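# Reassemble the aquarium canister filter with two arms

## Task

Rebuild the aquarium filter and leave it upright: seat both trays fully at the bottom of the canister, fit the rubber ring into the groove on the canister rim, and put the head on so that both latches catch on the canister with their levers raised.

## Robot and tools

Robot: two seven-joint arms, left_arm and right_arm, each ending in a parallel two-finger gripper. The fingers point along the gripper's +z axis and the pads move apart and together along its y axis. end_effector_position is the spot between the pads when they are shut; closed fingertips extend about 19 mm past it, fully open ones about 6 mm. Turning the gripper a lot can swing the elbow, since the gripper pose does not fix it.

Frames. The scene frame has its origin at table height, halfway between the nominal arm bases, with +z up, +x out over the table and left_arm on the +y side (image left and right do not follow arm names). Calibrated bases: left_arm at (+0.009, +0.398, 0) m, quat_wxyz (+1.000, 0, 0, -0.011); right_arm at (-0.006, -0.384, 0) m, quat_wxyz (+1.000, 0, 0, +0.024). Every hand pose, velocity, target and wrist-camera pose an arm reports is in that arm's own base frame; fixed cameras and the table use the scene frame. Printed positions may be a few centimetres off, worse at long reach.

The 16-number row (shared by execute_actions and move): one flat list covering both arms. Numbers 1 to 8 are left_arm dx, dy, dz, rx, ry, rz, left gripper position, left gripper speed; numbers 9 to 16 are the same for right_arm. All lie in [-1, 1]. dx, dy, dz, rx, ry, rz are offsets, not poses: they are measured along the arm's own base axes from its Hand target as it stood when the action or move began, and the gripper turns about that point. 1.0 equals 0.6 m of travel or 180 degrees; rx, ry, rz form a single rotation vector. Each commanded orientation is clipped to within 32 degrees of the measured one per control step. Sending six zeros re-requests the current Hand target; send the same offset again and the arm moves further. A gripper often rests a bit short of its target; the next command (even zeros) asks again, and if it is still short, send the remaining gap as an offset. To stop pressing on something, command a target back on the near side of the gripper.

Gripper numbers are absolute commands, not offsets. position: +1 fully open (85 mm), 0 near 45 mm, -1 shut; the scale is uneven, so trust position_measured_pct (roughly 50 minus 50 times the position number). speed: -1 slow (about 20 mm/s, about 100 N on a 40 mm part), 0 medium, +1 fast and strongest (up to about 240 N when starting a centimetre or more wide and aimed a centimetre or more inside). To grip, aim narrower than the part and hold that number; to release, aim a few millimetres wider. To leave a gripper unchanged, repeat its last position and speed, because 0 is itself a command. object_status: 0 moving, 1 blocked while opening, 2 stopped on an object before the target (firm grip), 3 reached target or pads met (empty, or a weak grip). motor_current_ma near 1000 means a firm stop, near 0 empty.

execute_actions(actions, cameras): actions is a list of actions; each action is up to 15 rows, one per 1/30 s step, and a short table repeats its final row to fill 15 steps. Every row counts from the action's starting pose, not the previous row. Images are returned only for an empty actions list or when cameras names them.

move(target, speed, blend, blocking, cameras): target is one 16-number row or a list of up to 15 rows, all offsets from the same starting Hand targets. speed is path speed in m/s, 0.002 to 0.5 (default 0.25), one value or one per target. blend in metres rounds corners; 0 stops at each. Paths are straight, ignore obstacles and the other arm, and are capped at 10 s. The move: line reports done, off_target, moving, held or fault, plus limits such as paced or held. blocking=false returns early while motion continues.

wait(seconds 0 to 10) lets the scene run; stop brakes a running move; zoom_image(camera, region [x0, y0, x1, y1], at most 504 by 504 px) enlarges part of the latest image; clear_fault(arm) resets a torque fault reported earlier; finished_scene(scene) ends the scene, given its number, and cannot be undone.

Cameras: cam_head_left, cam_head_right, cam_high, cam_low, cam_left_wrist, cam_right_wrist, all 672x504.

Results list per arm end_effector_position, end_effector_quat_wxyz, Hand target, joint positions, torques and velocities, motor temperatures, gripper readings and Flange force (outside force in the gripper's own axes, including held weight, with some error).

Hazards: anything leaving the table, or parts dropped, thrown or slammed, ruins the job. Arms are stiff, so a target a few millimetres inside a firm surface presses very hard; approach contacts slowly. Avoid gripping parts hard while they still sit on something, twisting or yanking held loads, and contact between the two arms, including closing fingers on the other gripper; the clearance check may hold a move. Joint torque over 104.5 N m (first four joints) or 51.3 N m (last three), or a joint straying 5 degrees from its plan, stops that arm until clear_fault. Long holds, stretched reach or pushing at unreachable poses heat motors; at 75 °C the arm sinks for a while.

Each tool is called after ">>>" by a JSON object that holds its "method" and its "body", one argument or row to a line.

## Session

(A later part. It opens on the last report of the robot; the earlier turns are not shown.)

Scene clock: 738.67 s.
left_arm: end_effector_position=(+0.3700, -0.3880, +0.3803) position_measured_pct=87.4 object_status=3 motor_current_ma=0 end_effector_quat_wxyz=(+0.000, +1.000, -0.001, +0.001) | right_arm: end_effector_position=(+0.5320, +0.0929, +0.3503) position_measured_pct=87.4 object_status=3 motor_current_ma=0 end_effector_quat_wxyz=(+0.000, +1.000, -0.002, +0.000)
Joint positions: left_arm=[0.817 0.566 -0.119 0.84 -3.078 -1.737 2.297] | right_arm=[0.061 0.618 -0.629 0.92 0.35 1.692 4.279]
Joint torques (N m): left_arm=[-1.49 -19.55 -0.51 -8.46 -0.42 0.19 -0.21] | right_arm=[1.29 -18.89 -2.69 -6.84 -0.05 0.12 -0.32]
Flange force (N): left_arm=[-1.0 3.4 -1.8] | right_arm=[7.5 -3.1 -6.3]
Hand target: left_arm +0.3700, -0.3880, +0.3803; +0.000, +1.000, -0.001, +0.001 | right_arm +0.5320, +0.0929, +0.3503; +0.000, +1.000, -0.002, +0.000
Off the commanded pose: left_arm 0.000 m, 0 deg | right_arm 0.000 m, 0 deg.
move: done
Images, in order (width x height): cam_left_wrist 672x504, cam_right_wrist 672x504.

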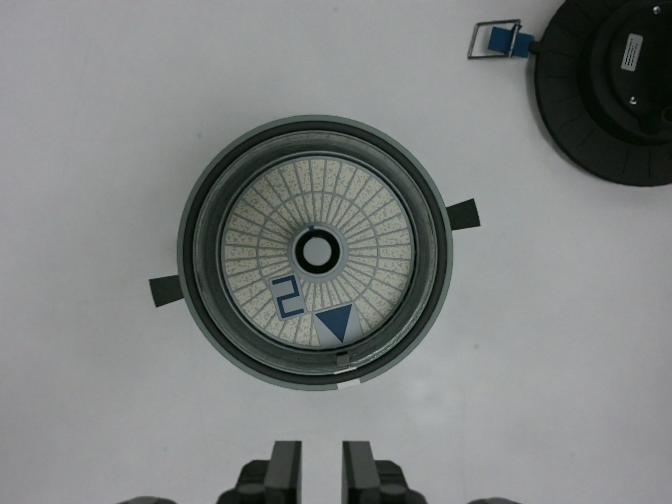

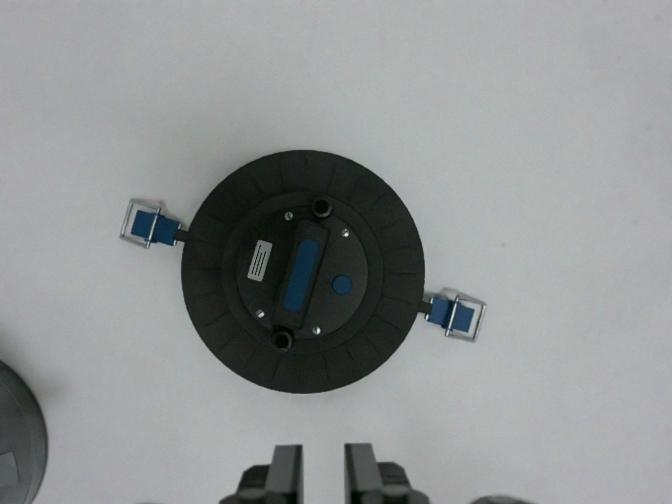

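>>> {"method": "move", "body": {
  "target": [0,0,0,0,0,0,-0.75,-1,0.0745,0.0178,-0.2505,0,0,-0.0906,-0.1,0],
  "speed": 0.2,
  "cameras": ["cam_right_wrist","cam_low"]
}}

Scene clock: 752.87 s.
left_arm: end_effector_position=(+0.3700, -0.3880, +0.3803) position_measured_pct=87.4 object_status=3 motor_current_ma=0 end_effector_quat_wxyz=(+0.000, +1.000, -0.001, +0.001) | right_arm: end_effector_position=(+0.5767, +0.1036, +0.2000) position_measured_pct=55.0 object_status=3 motor_current_ma=0 end_effector_quat_wxyz=(+0.000, +0.990, -0.143, +0.000)
Joint positions: left_arm=[0.817 0.566 -0.119 0.84 -3.078 -1.737 2.297] | right_arm=[0.031 0.784 -0.543 1.095 0.382 1.355 3.967]
Joint torques (N m): left_arm=[-1.39 -19.56 -0.48 -8.46 -0.38 0.25 -0.19] | right_arm=[1.25 -21.21 -3.07 -6.58 -0.07 0.11 -0.33]
Flange force (N): left_arm=[-0.8 3.4 -2.1] | right_arm=[5.7 -4.6 -3.8]
Hand target: left_arm +0.3700, -0.3880, +0.3803; +0.000, +1.000, -0.001, +0.001 | right_arm +0.5767, +0.1036, +0.2000; +0.000, +0.990, -0.143, +0.000
Off the commanded pose: left_arm 0.000 m, 0 deg | right_arm 0.000 m, 0 deg.
move: done
Images, in order (width x height): cam_low 672x504, cam_right_wrist 672x504.

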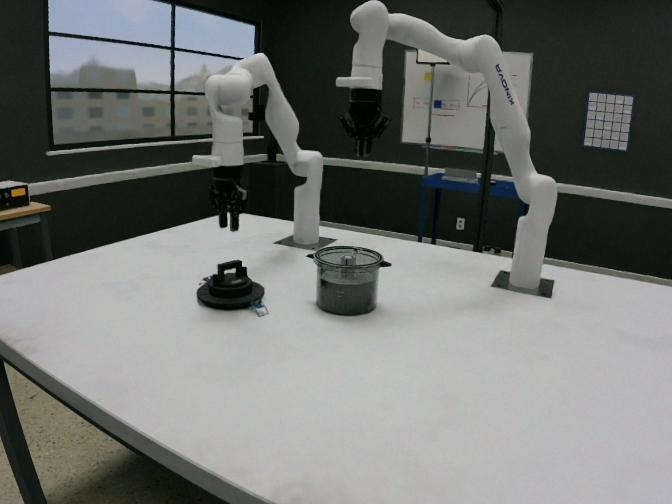

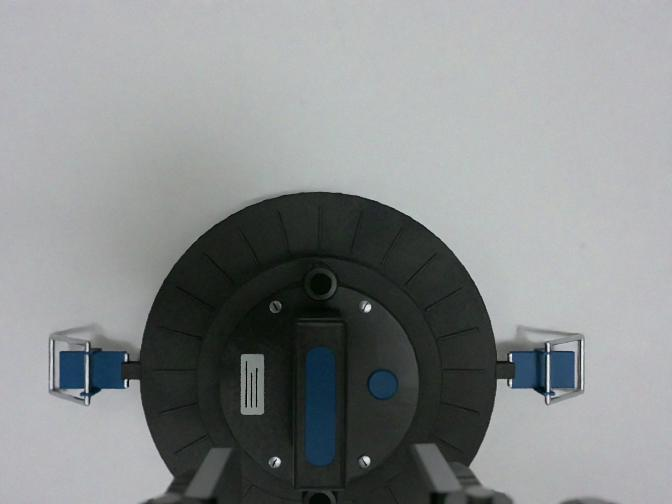

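>>> {"method": "move", "body": {
  "target": [0,0,0,0,0,0,-0.75,-1,0,0,-0.15,0,0,0,-0.1,0],
  "speed": 0.1,
  "cameras": ["cam_right_wrist","cam_low","cam_head_right"]
}}

>>> {"method": "zoom_image", "body": {
  "camera": "cam_low",
  "region": [180, 200, 300, 330]
}}

Scene clock: 758.43 s.
left_arm: end_effector_position=(+0.3700, -0.3880, +0.3803) position_measured_pct=87.4 object_status=3 motor_current_ma=0 end_effector_quat_wxyz=(+0.000, +1.000, -0.001, +0.001) | right_arm: end_effector_position=(+0.5767, +0.1036, +0.1100) position_measured_pct=55.0 object_status=3 motor_current_ma=0 end_effector_quat_wxyz=(+0.000, +0.990, -0.143, +0.000)
Joint positions: left_arm=[0.817 0.566 -0.119 0.84 -3.078 -1.737 2.297] | right_arm=[0.035 0.872 -0.519 1.23 0.429 1.146 3.922]
Joint torques (N m): left_arm=[-1.42 -19.58 -0.56 -8.46 -0.43 0.23 -0.2] | right_arm=[1.29 -21.6 -3.35 -5.87 -0.06 0.13 -0.34]
Flange force (N): left_arm=[-0.8 3.4 -2.0] | right_arm=[5.0 -4.4 -2.6]
Hand target: left_arm +0.3700, -0.3880, +0.3803; +0.000, +1.000, -0.001, +0.001 | right_arm +0.5767, +0.1036, +0.1100; +0.000, +0.990, -0.143, +0.000
Off the commanded pose: left_arm 0.000 m, 0 deg | right_arm 0.000 m, 0 deg.
move: done
Images, in order (width x height): cam_head_right 672x504, cam_low 672x504, cam_right_wrist 672x504.

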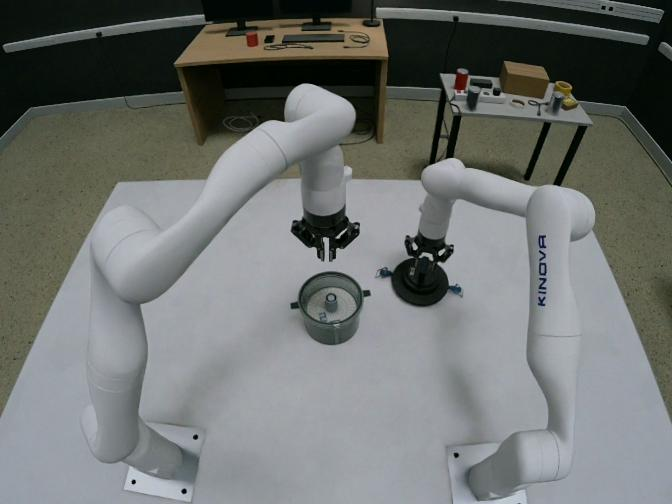

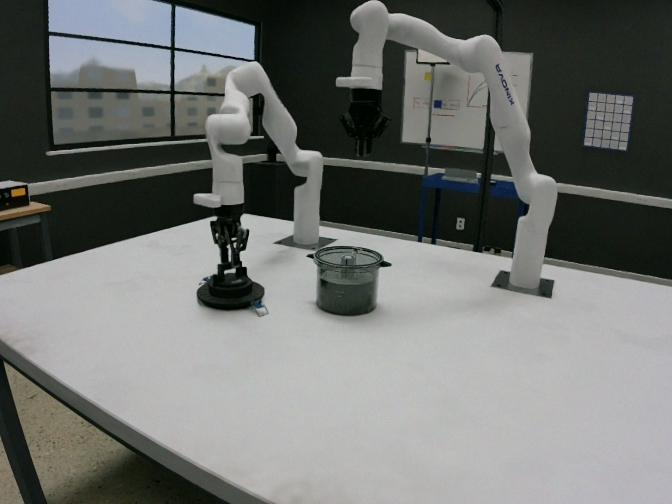

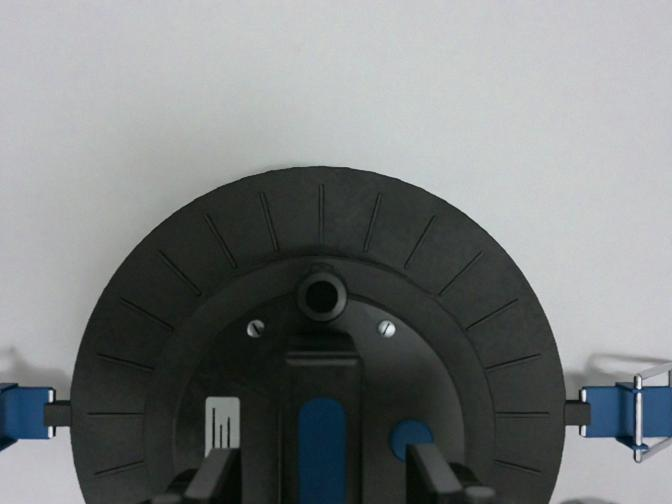

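Scaled by 3.877 from the camera's 672x504 image, which has a finer 960x720 frame.

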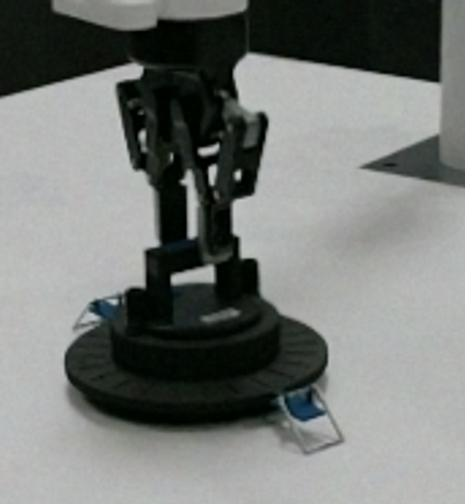

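>>> {"method": "move", "body": {
  "target": [0,0,0,0,0,0,-0.75,-1,0,0,-0.0275,0,0,0,-0.1,0],
  "speed": 0.04,
  "cameras": ["cam_right_wrist","cam_low"]
}}

>>> {"method": "zoom_image", "body": {
  "camera": "cam_low",
  "region": [180, 200, 300, 330]
}}

Scene clock: 762.83 s.
left_arm: end_effector_position=(+0.3700, -0.3880, +0.3803) position_measured_pct=87.4 object_status=3 motor_current_ma=0 end_effector_quat_wxyz=(+0.000, +1.000, -0.001, +0.001) | right_arm: end_effector_position=(+0.5767, +0.1036, +0.0935) position_measured_pct=55.0 object_status=3 motor_current_ma=0 end_effector_quat_wxyz=(+0.000, +0.990, -0.143, +0.000)
Joint positions: left_arm=[0.817 0.566 -0.119 0.84 -3.078 -1.737 2.297] | right_arm=[0.034 0.892 -0.512 1.247 0.439 1.111 3.914]
Joint torques (N m): left_arm=[-1.44 -19.54 -0.56 -8.44 -0.37 0.24 -0.18] | right_arm=[1.26 -21.77 -3.41 -5.69 -0.07 0.13 -0.33]
Flange force (N): left_arm=[-0.8 3.5 -2.1] | right_arm=[5.2 -4.5 -2.4]
Hand target: left_arm +0.3700, -0.3880, +0.3803; +0.000, +1.000, -0.001, +0.001 | right_arm +0.5767, +0.1036, +0.0935; +0.000, +0.990, -0.143, +0.000
Off the commanded pose: left_arm 0.000 m, 0 deg | right_arm 0.000 m, 0 deg.
move: done
Images, in order (width x height): cam_low 672x504, cam_right_wrist 672x504.

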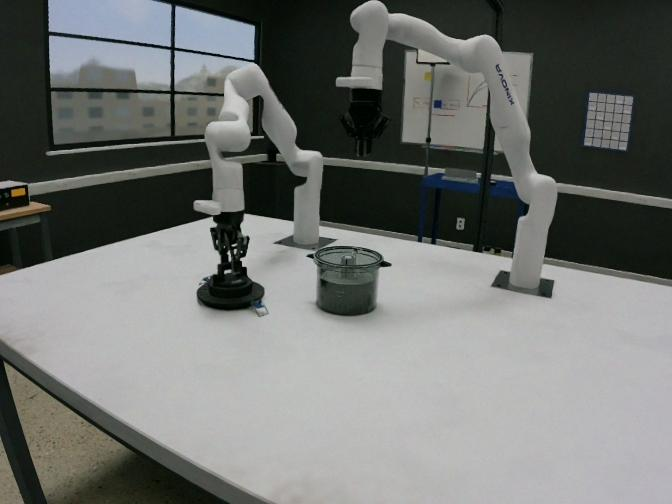

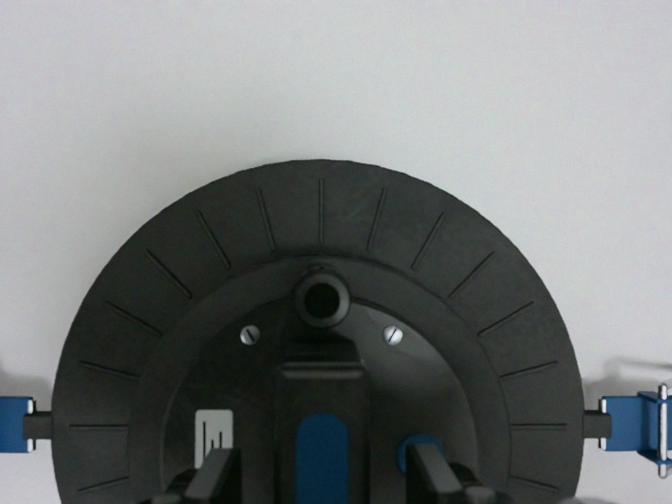

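Scaled by 3.877 from the camera's 672x504 image, which has a finer 960x720 frame.

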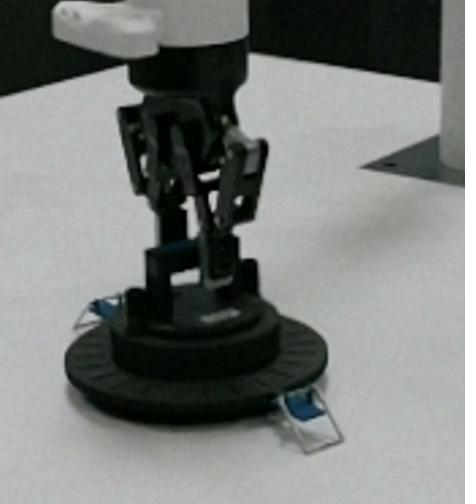

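>>> {"method": "move", "body": {
  "target": [0,0,0,0,0,0,-0.75,-1,0,0,0,0,0,0,-1,-1],
  "cameras": ["cam_right_wrist"]
}}

>>> {"method": "zoom_image", "body": {
  "camera": "cam_right_wrist",
  "region": [180, 254, 480, 504]
}}

Scene clock: 766.40 s.
left_arm: end_effector_position=(+0.3700, -0.3880, +0.3803) position_measured_pct=87.4 object_status=3 motor_current_ma=0 end_effector_quat_wxyz=(+0.000, +1.000, -0.001, +0.001) | right_arm: end_effector_position=(+0.5767, +0.1036, +0.0935) position_measured_pct=77.9 object_status=0 motor_current_ma=1000 end_effector_quat_wxyz=(+0.000, +0.990, -0.143, +0.000)
Joint positions: left_arm=[0.817 0.566 -0.119 0.84 -3.078 -1.737 2.297] | right_arm=[0.034 0.892 -0.512 1.247 0.439 1.111 3.914]
Joint torques (N m): left_arm=[-1.4 -19.58 -0.5 -8.41 -0.38 0.22 -0.15] | right_arm=[1.83 -19.86 -2.41 -5.03 0.47 0.17 -0.15]
Flange force (N): left_arm=[-0.5 3.5 -2.1] | right_arm=[3.9 -5.2 -5.9]
Hand target: left_arm +0.3700, -0.3880, +0.3803; +0.000, +1.000, -0.001, +0.001 | right_arm +0.5767, +0.1036, +0.0935; +0.000, +0.990, -0.143, +0.000
Off the commanded pose: left_arm 0.000 m, 0 deg | right_arm 0.000 m, 0 deg.
move: done
Images, in order (width x height): cam_right_wrist 672x504.

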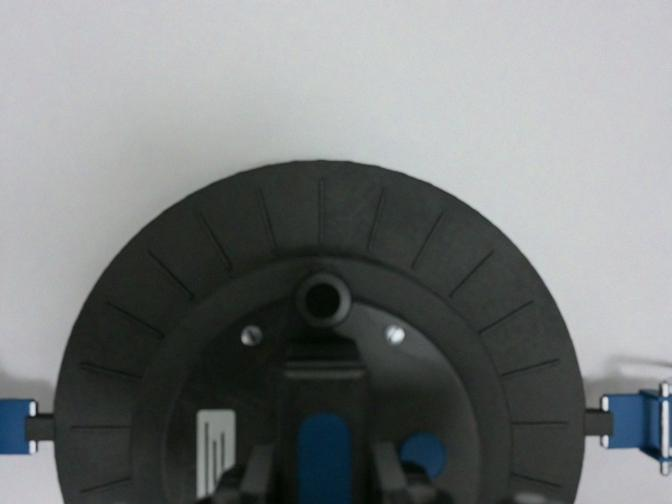

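Scaled by 1.680.

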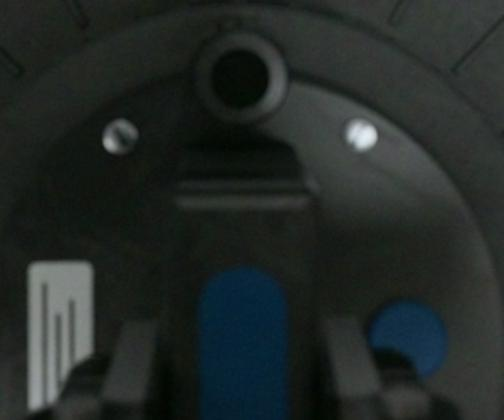

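>>> {"method": "move", "body": {
  "target": [0.0167,0.35,0,0,0,0,-0.75,-1,0,0,0.06,0,0,0,-1,-1],
  "speed": 0.08,
  "cameras": ["cam_right_wrist","cam_low"]
}}

Scene clock: 771.60 s.
left_arm: end_effector_position=(+0.3800, -0.1779, +0.3803) position_measured_pct=87.4 object_status=3 motor_current_ma=0 end_effector_quat_wxyz=(+0.000, +1.000, +0.000, +0.001) | right_arm: end_effector_position=(+0.5767, +0.1036, +0.1295) position_measured_pct=77.9 object_status=2 motor_current_ma=1000 end_effector_quat_wxyz=(+0.000, +0.990, -0.143, +0.000)
Joint positions: left_arm=[0.535 0.257 -0.213 1.318 -3.089 -1.57 1.899] | right_arm=[0.036 0.85 -0.526 1.207 0.418 1.189 3.932]
Joint torques (N m): left_arm=[-1.41 -14.05 -0.74 -8.6 -0.35 0.23 -0.19] | right_arm=[1.29 -26.28 -4.15 -8.34 -0.03 0.12 -0.32]
Flange force (N): left_arm=[-0.4 3.5 -1.6] | right_arm=[4.8 -4.3 5.6]
Hand target: left_arm +0.3800, -0.1779, +0.3803; +0.000, +1.000, +0.000, +0.001 | right_arm +0.5767, +0.1036, +0.1295; +0.000, +0.990, -0.143, +0.000
Off the commanded pose: left_arm 0.000 m, 0 deg | right_arm 0.000 m, 0 deg.
move: done
Images, in order (width x height): cam_low 672x504, cam_right_wrist 672x504.

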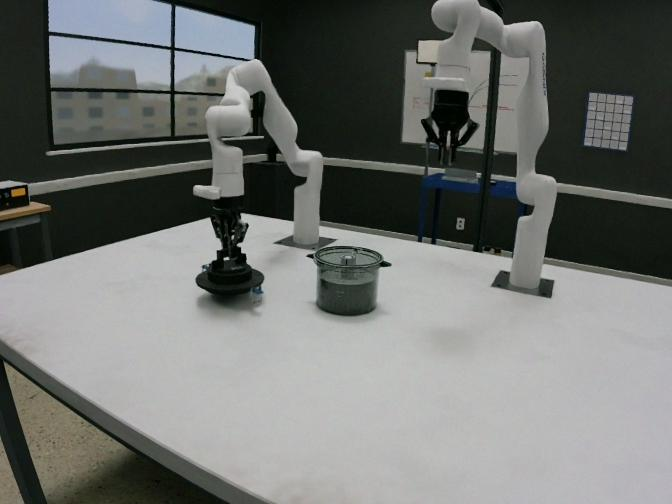

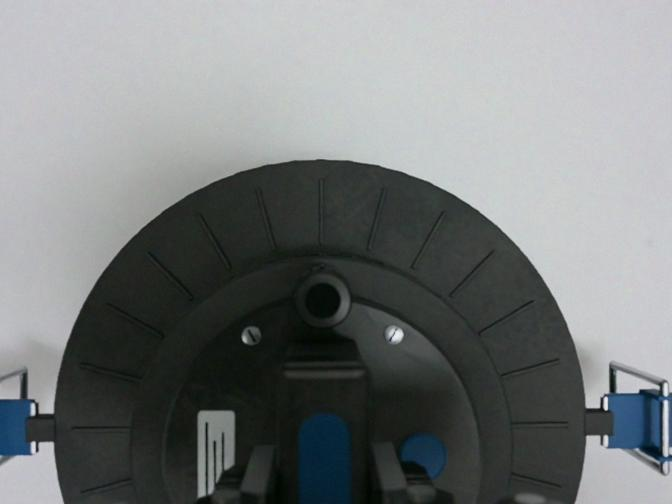

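>>> {"method": "move", "body": {
  "target": [
    [0,0,0,0,0,0,-0.75,-1,0,0,0.2508,0,0,0,-1,-1],
    [0,0,0,0,0,0,-0.75,-1,-0.2087,0.444,0.2508,0,0,0.1556,-1,-1]
  ],
  "speed": 0.12,
  "cameras": ["cam_right_wrist","cam_low","cam_head_right","cam_left_wrist"]
}}

Scene clock: 784.27 s.
left_arm: end_effector_position=(+0.3800, -0.1780, +0.3803) position_measured_pct=87.4 object_status=3 motor_current_ma=0 end_effector_quat_wxyz=(+0.000, +1.000, -0.001, +0.001) | right_arm: end_effector_position=(+0.4515, +0.3699, +0.2800) position_measured_pct=77.9 object_status=2 motor_current_ma=1000 end_effector_quat_wxyz=(+0.000, +0.995, +0.100, +0.000)
Joint positions: left_arm=[0.535 0.257 -0.213 1.318 -3.088 -1.57 1.899] | right_arm=[-0.461 0.754 -0.658 0.915 0.431 1.586 3.947]
Joint torques (N m): left_arm=[-1.39 -14 -0.7 -8.54 -0.37 0.22 -0.17] | right_arm=[1.28 -25.67 -4 -9.05 -0.07 0.13 -0.32]
Flange force (N): left_arm=[-0.3 3.4 -1.8] | right_arm=[6.6 -5.3 3.1]
Hand target: left_arm +0.3800, -0.1780, +0.3803; +0.000, +1.000, -0.001, +0.001 | right_arm +0.4515, +0.3700, +0.2800; +0.000, +0.995, +0.100, +0.000
Off the commanded pose: left_arm 0.000 m, 0 deg | right_arm 0.000 m, 0 deg.
move: done
Images, in order (width x height): cam_head_right 672x504, cam_low 672x504, cam_left_wrist 672x504, cam_right_wrist 672x504.

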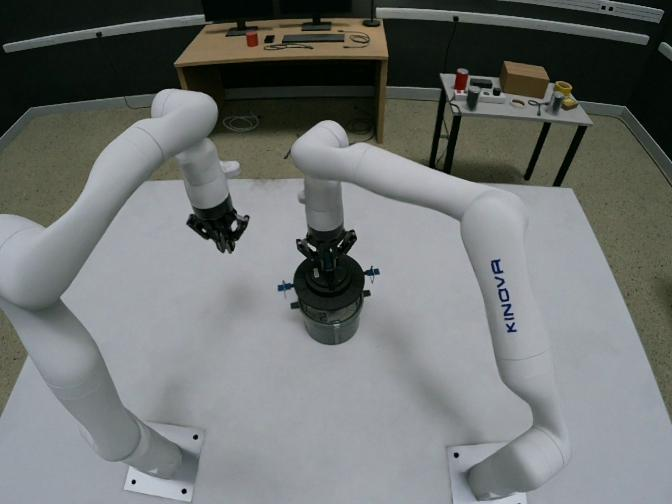

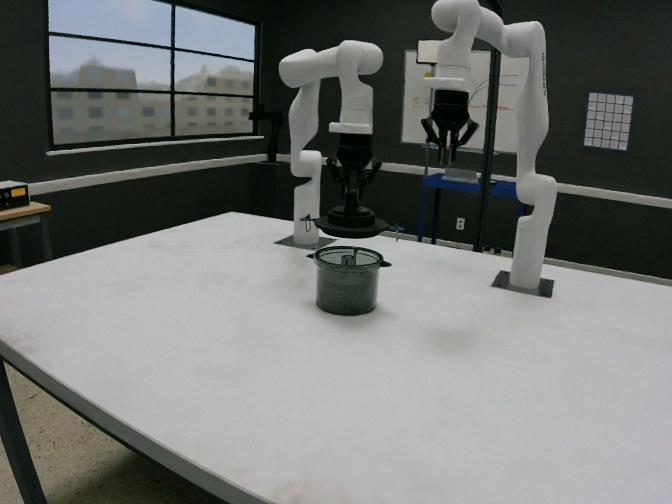

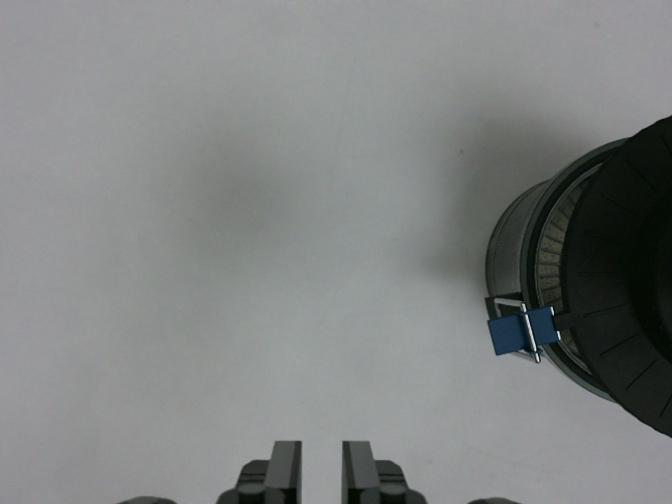

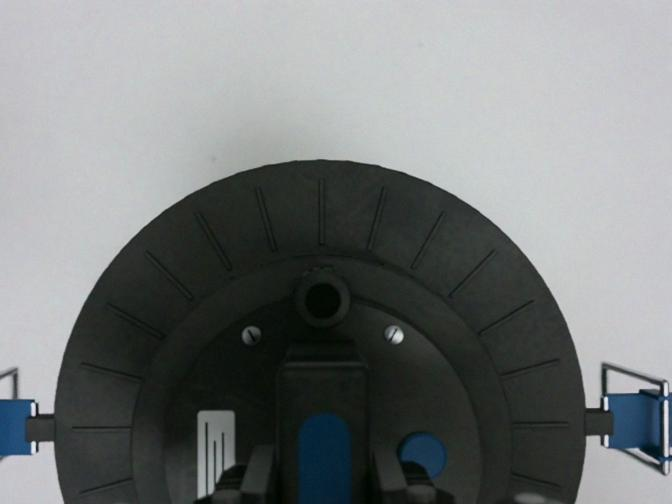

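>>> {"method": "move", "body": {
  "target": [0,0,0,0,0,0,-0.75,-1,0,0,-0.075,0,0,0,-1,-1],
  "speed": 0.06,
  "cameras": ["cam_right_wrist","cam_low","cam_head_right","cam_high"]
}}

>>> {"method": "zoom_image", "body": {
  "camera": "cam_low",
  "region": [290, 190, 410, 320]
}}

>>> {"method": "zoom_image", "body": {
  "camera": "cam_high",
  "region": [240, 170, 370, 300]
}}

>>> {"method": "zoom_image", "body": {
  "camera": "cam_head_right",
  "region": [270, 240, 390, 360]
}}

Scene clock: 790.23 s.
left_arm: end_effector_position=(+0.3800, -0.1780, +0.3803) position_measured_pct=87.4 object_status=3 motor_current_ma=0 end_effector_quat_wxyz=(+0.000, +1.000, -0.001, +0.001) | right_arm: end_effector_position=(+0.4515, +0.3700, +0.2349) position_measured_pct=77.9 object_status=2 motor_current_ma=1000 end_effector_quat_wxyz=(+0.000, +0.995, +0.100, +0.000)
Joint positions: left_arm=[0.535 0.257 -0.213 1.318 -3.088 -1.57 1.899] | right_arm=[-0.44 0.775 -0.656 1.03 0.443 1.462 3.92]
Joint torques (N m): left_arm=[-1.45 -13.95 -0.66 -8.57 -0.36 0.25 -0.18] | right_arm=[1.32 -25.68 -4.35 -8.94 -0.01 0.09 -0.34]
Flange force (N): left_arm=[-0.6 3.4 -1.8] | right_arm=[5.9 -5.0 3.9]
Hand target: left_arm +0.3800, -0.1780, +0.3803; +0.000, +1.000, -0.001, +0.001 | right_arm +0.4515, +0.3700, +0.2350; +0.000, +0.995, +0.100, +0.000
Off the commanded pose: left_arm 0.000 m, 0 deg | right_arm 0.000 m, 0 deg.
move: done
Images, in order (width x height): cam_head_right 672x504, cam_high 672x504, cam_low 672x504, cam_right_wrist 672x504.

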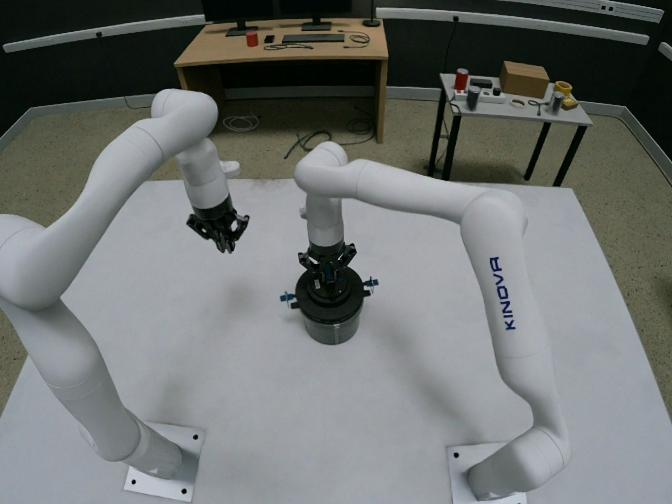

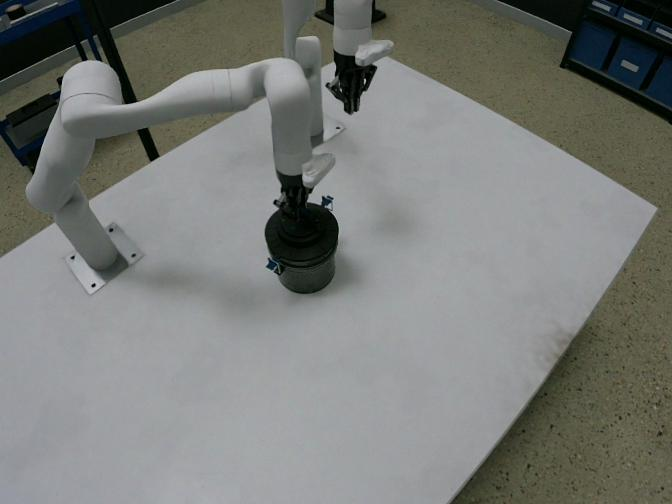

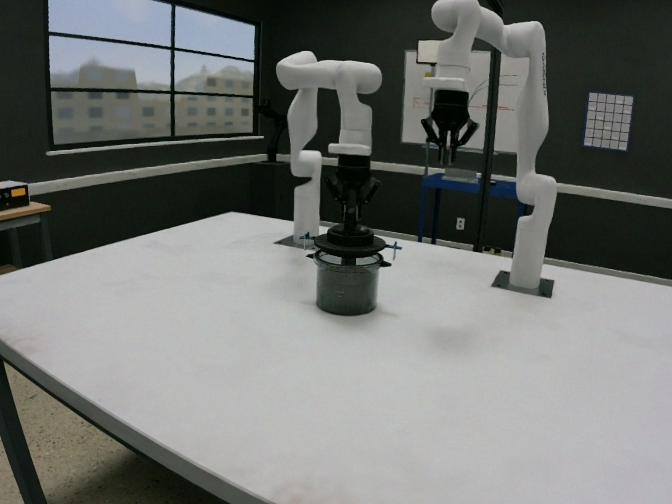

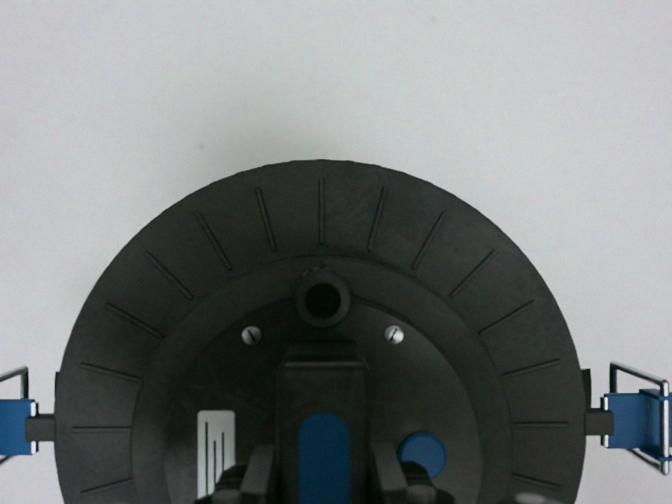

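Scaled by 3.877 from the camera's 672x504 image, which has a finer 960x720 frame.

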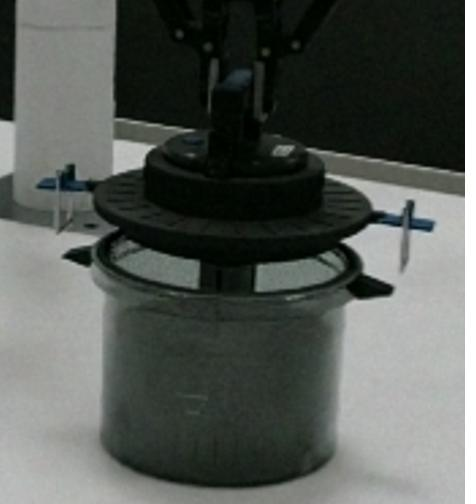

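Scaled by 3.877 from the camera's 672x504 image, which has a finer 960x720 frame.

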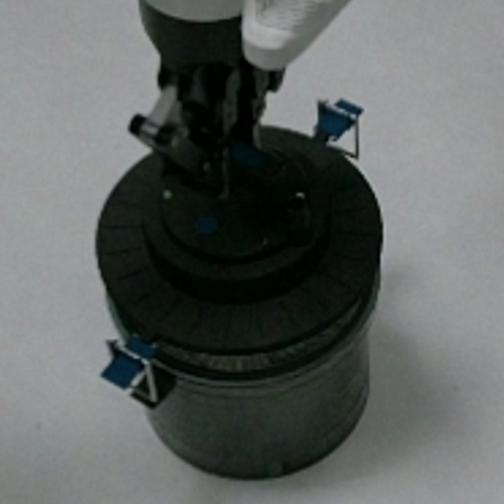

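Scaled by 4.200 from the camera's 672x504 image, which has a finer 960x720 frame.

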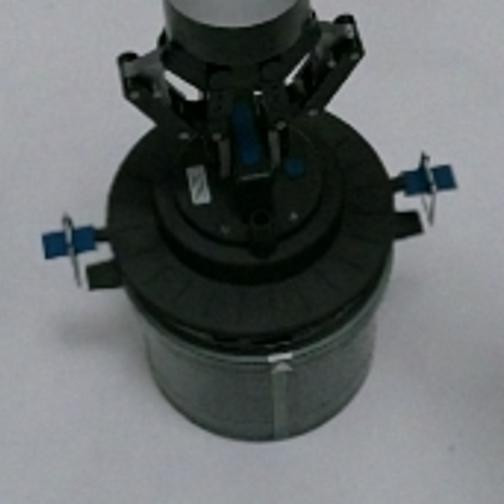

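>>> {"method": "move", "body": {
  "target": [0,0,0,0,0,0,-0.75,-1,0,0,-0.025,0,0,0,-1,-1],
  "speed": 0.04,
  "cameras": ["cam_right_wrist","cam_low","cam_head_right","cam_high"]
}}

>>> {"method": "zoom_image", "body": {
  "camera": "cam_low",
  "region": [290, 190, 410, 320]
}}

>>> {"method": "zoom_image", "body": {
  "camera": "cam_high",
  "region": [240, 170, 370, 300]
}}

>>> {"method": "zoom_image", "body": {
  "camera": "cam_head_right",
  "region": [270, 240, 390, 360]
}}

Scene clock: 795.70 s.
left_arm: end_effector_position=(+0.3800, -0.1780, +0.3803) position_measured_pct=87.4 object_status=3 motor_current_ma=0 end_effector_quat_wxyz=(+0.000, +1.000, -0.001, +0.001) | right_arm: end_effector_position=(+0.4515, +0.3700, +0.2199) position_measured_pct=77.9 object_status=2 motor_current_ma=1000 end_effector_quat_wxyz=(+0.000, +0.995, +0.100, +0.000)
Joint positions: left_arm=[0.535 0.257 -0.213 1.318 -3.088 -1.57 1.899] | right_arm=[-0.435 0.784 -0.654 1.063 0.449 1.423 3.911]
Joint torques (N m): left_arm=[-1.4 -14.04 -0.68 -8.56 -0.39 0.28 -0.2] | right_arm=[1.3 -25.68 -4.5 -8.83 -0.04 0.14 -0.33]
Flange force (N): left_arm=[-0.3 3.5 -1.9] | right_arm=[5.7 -4.9 4.3]
Hand target: left_arm +0.3800, -0.1780, +0.3803; +0.000, +1.000, -0.001, +0.001 | right_arm +0.4515, +0.3700, +0.2200; +0.000, +0.995, +0.100, +0.000
Off the commanded pose: left_arm 0.000 m, 0 deg | right_arm 0.000 m, 0 deg.
move: done
Images, in order (width x height): cam_head_right 672x504, cam_high 672x504, cam_low 672x504, cam_right_wrist 672x504.

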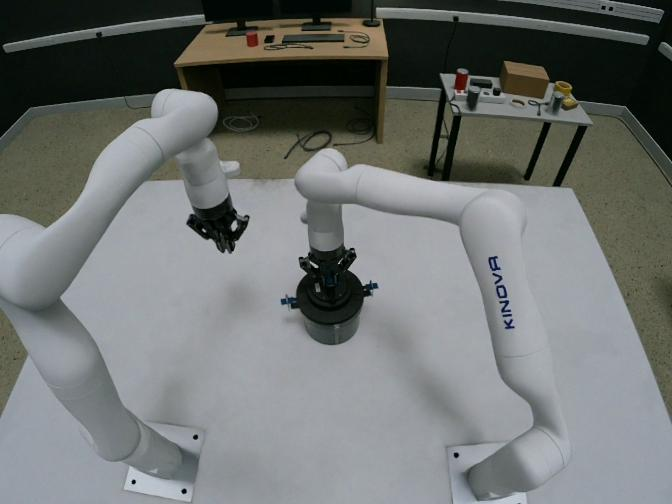

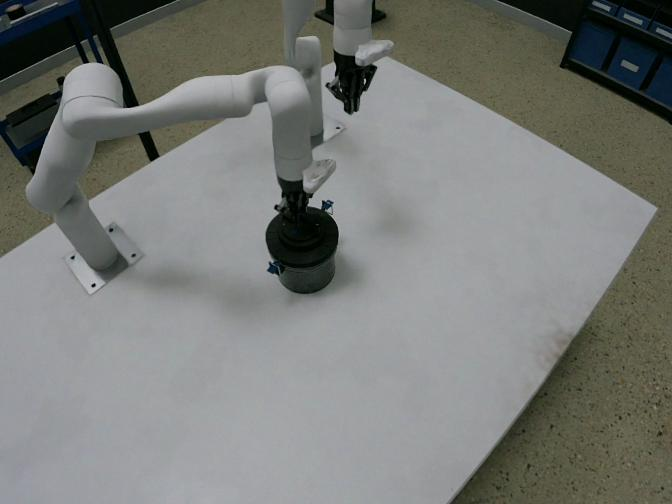

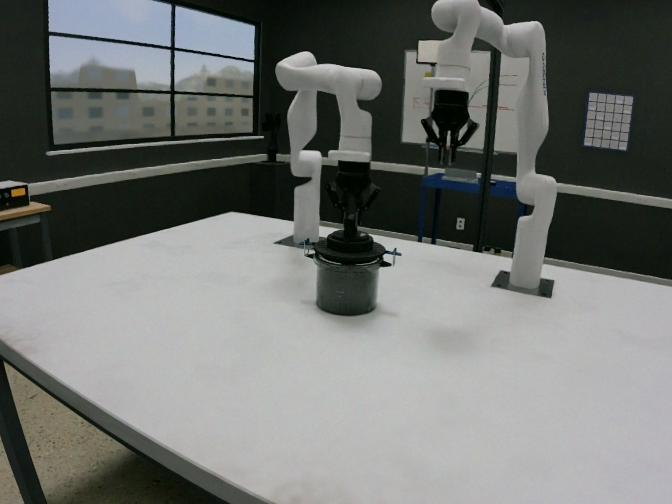

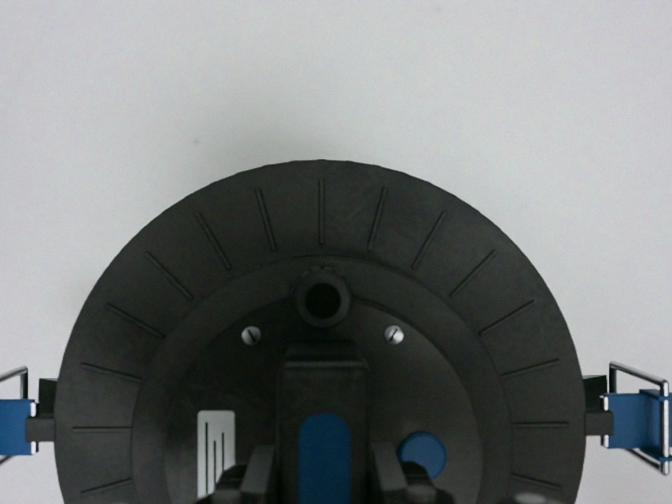

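Scaled by 3.877 from the camera's 672x504 image, which has a finer 960x720 frame.

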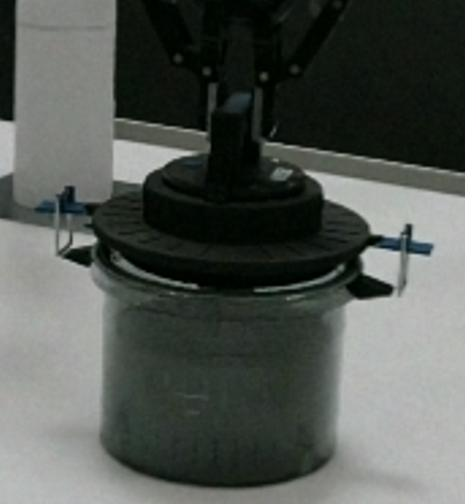

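Scaled by 3.877 from the camera's 672x504 image, which has a finer 960x720 frame.

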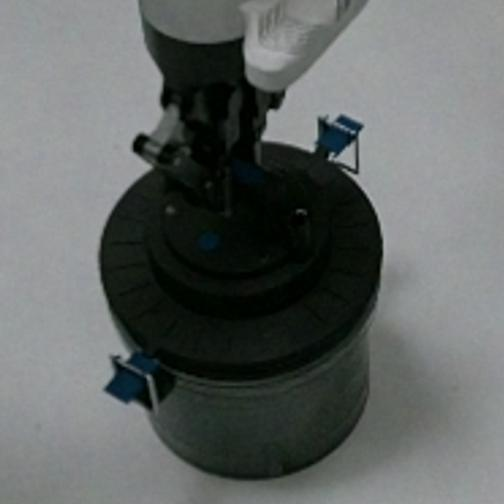

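Scaled by 4.200 from the camera's 672x504 image, which has a finer 960x720 frame.

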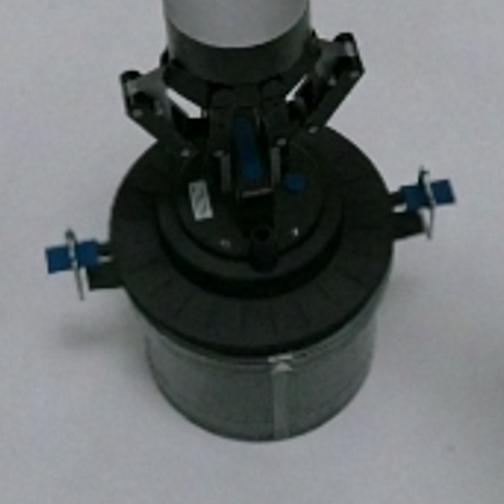

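>>> {"method": "move", "body": {
  "target": [
    [0,0,0,0,0,0,-0.75,-1,0,-0.002,-0.005,0,0,0,-1,-1],
    [0,0,0,0,0,0,-0.75,-1,0,-0.002,-0.0117,0,0,0,-1,-1]
  ],
  "speed": 0.02
}}

>>> {"method": "move", "body": {
  "target": [0,0,0,0,0,0,-0.75,-1,0,0,-0.005,0,0,0,-1,-1],
  "speed": 0.02,
  "cameras": ["cam_low","cam_high","cam_head_right"]
}}

>>> {"method": "zoom_image", "body": {
  "camera": "cam_low",
  "region": [290, 190, 410, 320]
}}

>>> {"method": "zoom_image", "body": {
  "camera": "cam_high",
  "region": [240, 170, 370, 300]
}}

Scene clock: 805.87 s.
left_arm: end_effector_position=(+0.3800, -0.1780, +0.3803) position_measured_pct=87.4 object_status=3 motor_current_ma=0 end_effector_quat_wxyz=(+0.000, +1.000, -0.001, +0.001) | right_arm: end_effector_position=(+0.4515, +0.3688, +0.2130) position_measured_pct=77.9 object_status=2 motor_current_ma=1000 end_effector_quat_wxyz=(+0.000, +0.995, +0.100, +0.000)
Joint positions: left_arm=[0.535 0.257 -0.213 1.318 -3.088 -1.57 1.899] | right_arm=[-0.431 0.788 -0.653 1.082 0.452 1.404 3.908]
Joint torques (N m): left_arm=[-1.42 -13.99 -0.68 -8.54 -0.39 0.19 -0.14] | right_arm=[1.1 -25.39 -4.65 -8.6 -0.16 0.11 -0.33]
Flange force (N): left_arm=[-0.4 3.4 -1.7] | right_arm=[6.0 -4.7 3.9]
Hand target: left_arm +0.3800, -0.1780, +0.3803; +0.000, +1.000, -0.001, +0.001 | right_arm +0.4515, +0.3688, +0.2130; +0.000, +0.995, +0.100, +0.000
Off the commanded pose: left_arm 0.000 m, 0 deg | right_arm 0.000 m, 0 deg.
move: done

Scene clock: 806.57 s.
left_arm: end_effector_position=(+0.3800, -0.1780, +0.3803) position_measured_pct=87.4 object_status=3 motor_current_ma=0 end_effector_quat_wxyz=(+0.000, +1.000, -0.001, +0.001) | right_arm: end_effector_position=(+0.4515, +0.3688, +0.2099) position_measured_pct=77.9 object_status=2 motor_current_ma=1000 end_effector_quat_wxyz=(+0.000, +0.995, +0.100, +0.000)
Joint positions: left_arm=[0.535 0.257 -0.213 1.318 -3.088 -1.57 1.899] | right_arm=[-0.43 0.79 -0.653 1.088 0.453 1.396 3.906]
Joint torques (N m): left_arm=[-1.43 -14.01 -0.73 -8.56 -0.37 0.29 -0.22] | right_arm=[0.83 -25.35 -4.91 -8.47 -0.35 0.13 -0.34]
Flange force (N): left_arm=[-0.4 3.6 -1.9] | right_arm=[6.4 -4.3 3.9]
Hand target: left_arm +0.3800, -0.1780, +0.3803; +0.000, +1.000, -0.001, +0.001 | right_arm +0.4515, +0.3688, +0.2100; +0.000, +0.995, +0.100, +0.000
Off the commanded pose: left_arm 0.000 m, 0 deg | right_arm 0.000 m, 0 deg.
move: done
Images, in order (width x height): cam_head_right 672x504, cam_high 672x504, cam_low 672x504.

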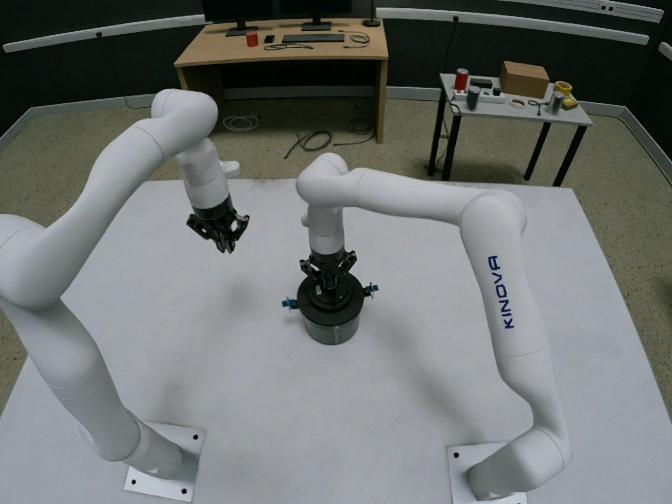

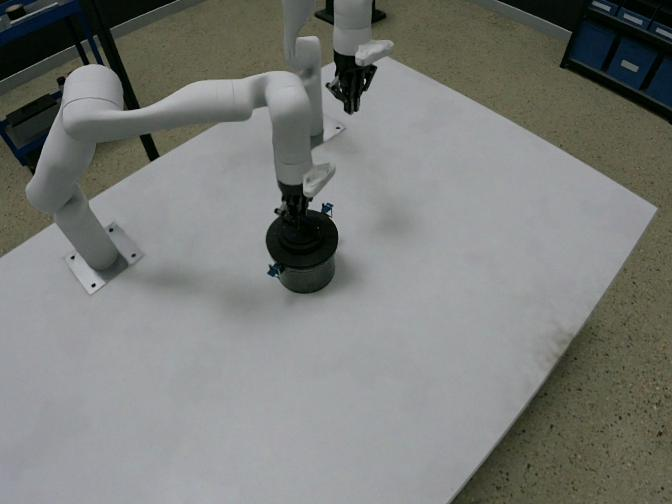

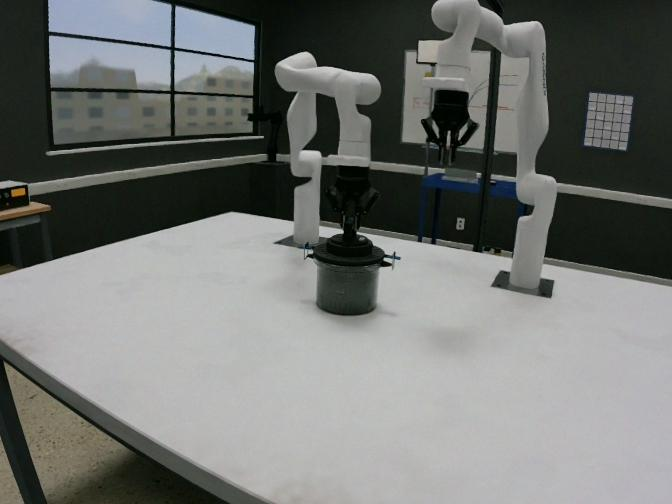

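Scaled by 3.877 from the camera's 672x504 image, which has a finer 960x720 frame.

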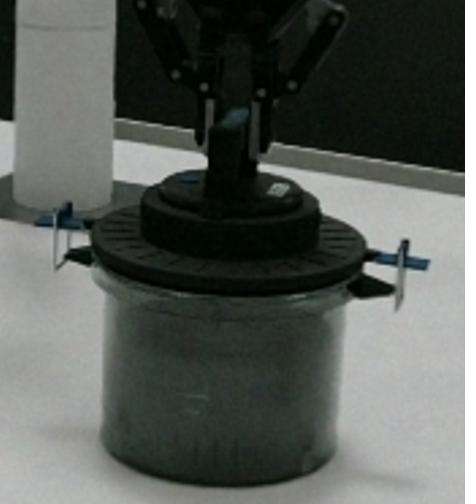

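Scaled by 3.877 from the camera's 672x504 image, which has a finer 960x720 frame.

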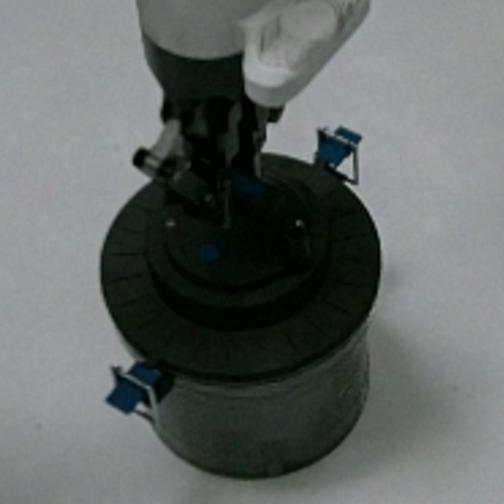

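>>> {"method": "move", "body": {
  "target": [0,0,0,0,0,0,-0.75,-1,0,0,-0.005,0,0,0,-1,-1],
  "speed": 0.02
}}

>>> {"method": "move", "body": {
  "target": [0,0,0,0,0,0,-0.75,-1,0,0,-0.0033,0,0,0,-1,-1],
  "speed": 0.02
}}

>>> {"method": "move", "body": {
  "target": [0,0,0,0,0,0,-0.75,-1,0,0,-0.0025,0,0,0,-1,-1],
  "speed": 0.02
}}

Scene clock: 810.10 s.
left_arm: end_effector_position=(+0.3800, -0.1780, +0.3803) position_measured_pct=87.4 object_status=3 motor_current_ma=0 end_effector_quat_wxyz=(+0.000, +1.000, -0.001, +0.001) | right_arm: end_effector_position=(+0.4515, +0.3688, +0.2070) position_measured_pct=77.9 object_status=2 motor_current_ma=1000 end_effector_quat_wxyz=(+0.000, +0.995, +0.100, +0.000)
Joint positions: left_arm=[0.535 0.257 -0.213 1.318 -3.088 -1.57 1.899] | right_arm=[-0.429 0.792 -0.652 1.094 0.454 1.389 3.905]
Joint torques (N m): left_arm=[-1.46 -14 -0.69 -8.55 -0.37 0.23 -0.17] | right_arm=[0.66 -19.15 -4.06 -5.8 -0.58 -0.59 -0.24]
Flange force (N): left_arm=[-0.4 3.5 -1.8] | right_arm=[6.1 -4.0 -7.8]
Hand target: left_arm +0.3800, -0.1780, +0.3803; +0.000, +1.000, -0.001, +0.001 | right_arm +0.4515, +0.3688, +0.2070; +0.000, +0.995, +0.100, +0.000
Off the commanded pose: left_arm 0.000 m, 0 deg | right_arm 0.000 m, 0 deg.
move: done

Scene clock: 810.80 s.
left_arm: end_effector_position=(+0.3800, -0.1780, +0.3803) position_measured_pct=87.4 object_status=3 motor_current_ma=0 end_effector_quat_wxyz=(+0.000, +1.000, -0.001, +0.001) | right_arm: end_effector_position=(+0.4515, +0.3688, +0.2050) position_measured_pct=77.9 object_status=2 motor_current_ma=1000 end_effector_quat_wxyz=(+0.000, +0.995, +0.100, +0.000)
Joint positions: left_arm=[0.535 0.257 -0.213 1.318 -3.088 -1.57 1.899] | right_arm=[-0.429 0.793 -0.651 1.098 0.455 1.384 3.903]
Joint torques (N m): left_arm=[-1.43 -14 -0.71 -8.54 -0.4 0.25 -0.18] | right_arm=[2.01 -8.78 -1.28 -0.6 -0.34 -0.59 -0.14]
Flange force (N): left_arm=[-0.3 3.5 -1.9] | right_arm=[6.4 -7.0 -26.8]
Hand target: left_arm +0.3800, -0.1780, +0.3803; +0.000, +1.000, -0.001, +0.001 | right_arm +0.4515, +0.3688, +0.2050; +0.000, +0.995, +0.100, +0.000
Off the commanded pose: left_arm 0.000 m, 0 deg | right_arm 0.000 m, 0 deg.
move: done

Scene clock: 811.50 s.
left_arm: end_effector_position=(+0.3800, -0.1780, +0.3803) position_measured_pct=87.4 object_status=3 motor_current_ma=0 end_effector_quat_wxyz=(+0.000, +1.000, -0.001, +0.001) | right_arm: end_effector_position=(+0.4515, +0.3688, +0.2035) position_measured_pct=77.9 object_status=2 motor_current_ma=1000 end_effector_quat_wxyz=(+0.000, +0.995, +0.100, +0.000)
Joint positions: left_arm=[0.535 0.257 -0.213 1.318 -3.088 -1.57 1.899] | right_arm=[-0.428 0.795 -0.651 1.1 0.456 1.38 3.903]
Joint torques (N m): left_arm=[-1.45 -13.97 -0.71 -8.55 -0.37 0.24 -0.13] | right_arm=[1.46 1.66 0.58 3 0.02 -2.32 -0.05]
Flange force (N): left_arm=[-0.4 3.4 -1.8] | right_arm=[2.8 -4.2 -46.5]
Hand target: left_arm +0.3800, -0.1780, +0.3803; +0.000, +1.000, -0.001, +0.001 | right_arm +0.4515, +0.3688, +0.2035; +0.000, +0.995, +0.100, +0.000
Off the commanded pose: left_arm 0.000 m, 0 deg | right_arm 0.000 m, 0 deg.
move: done


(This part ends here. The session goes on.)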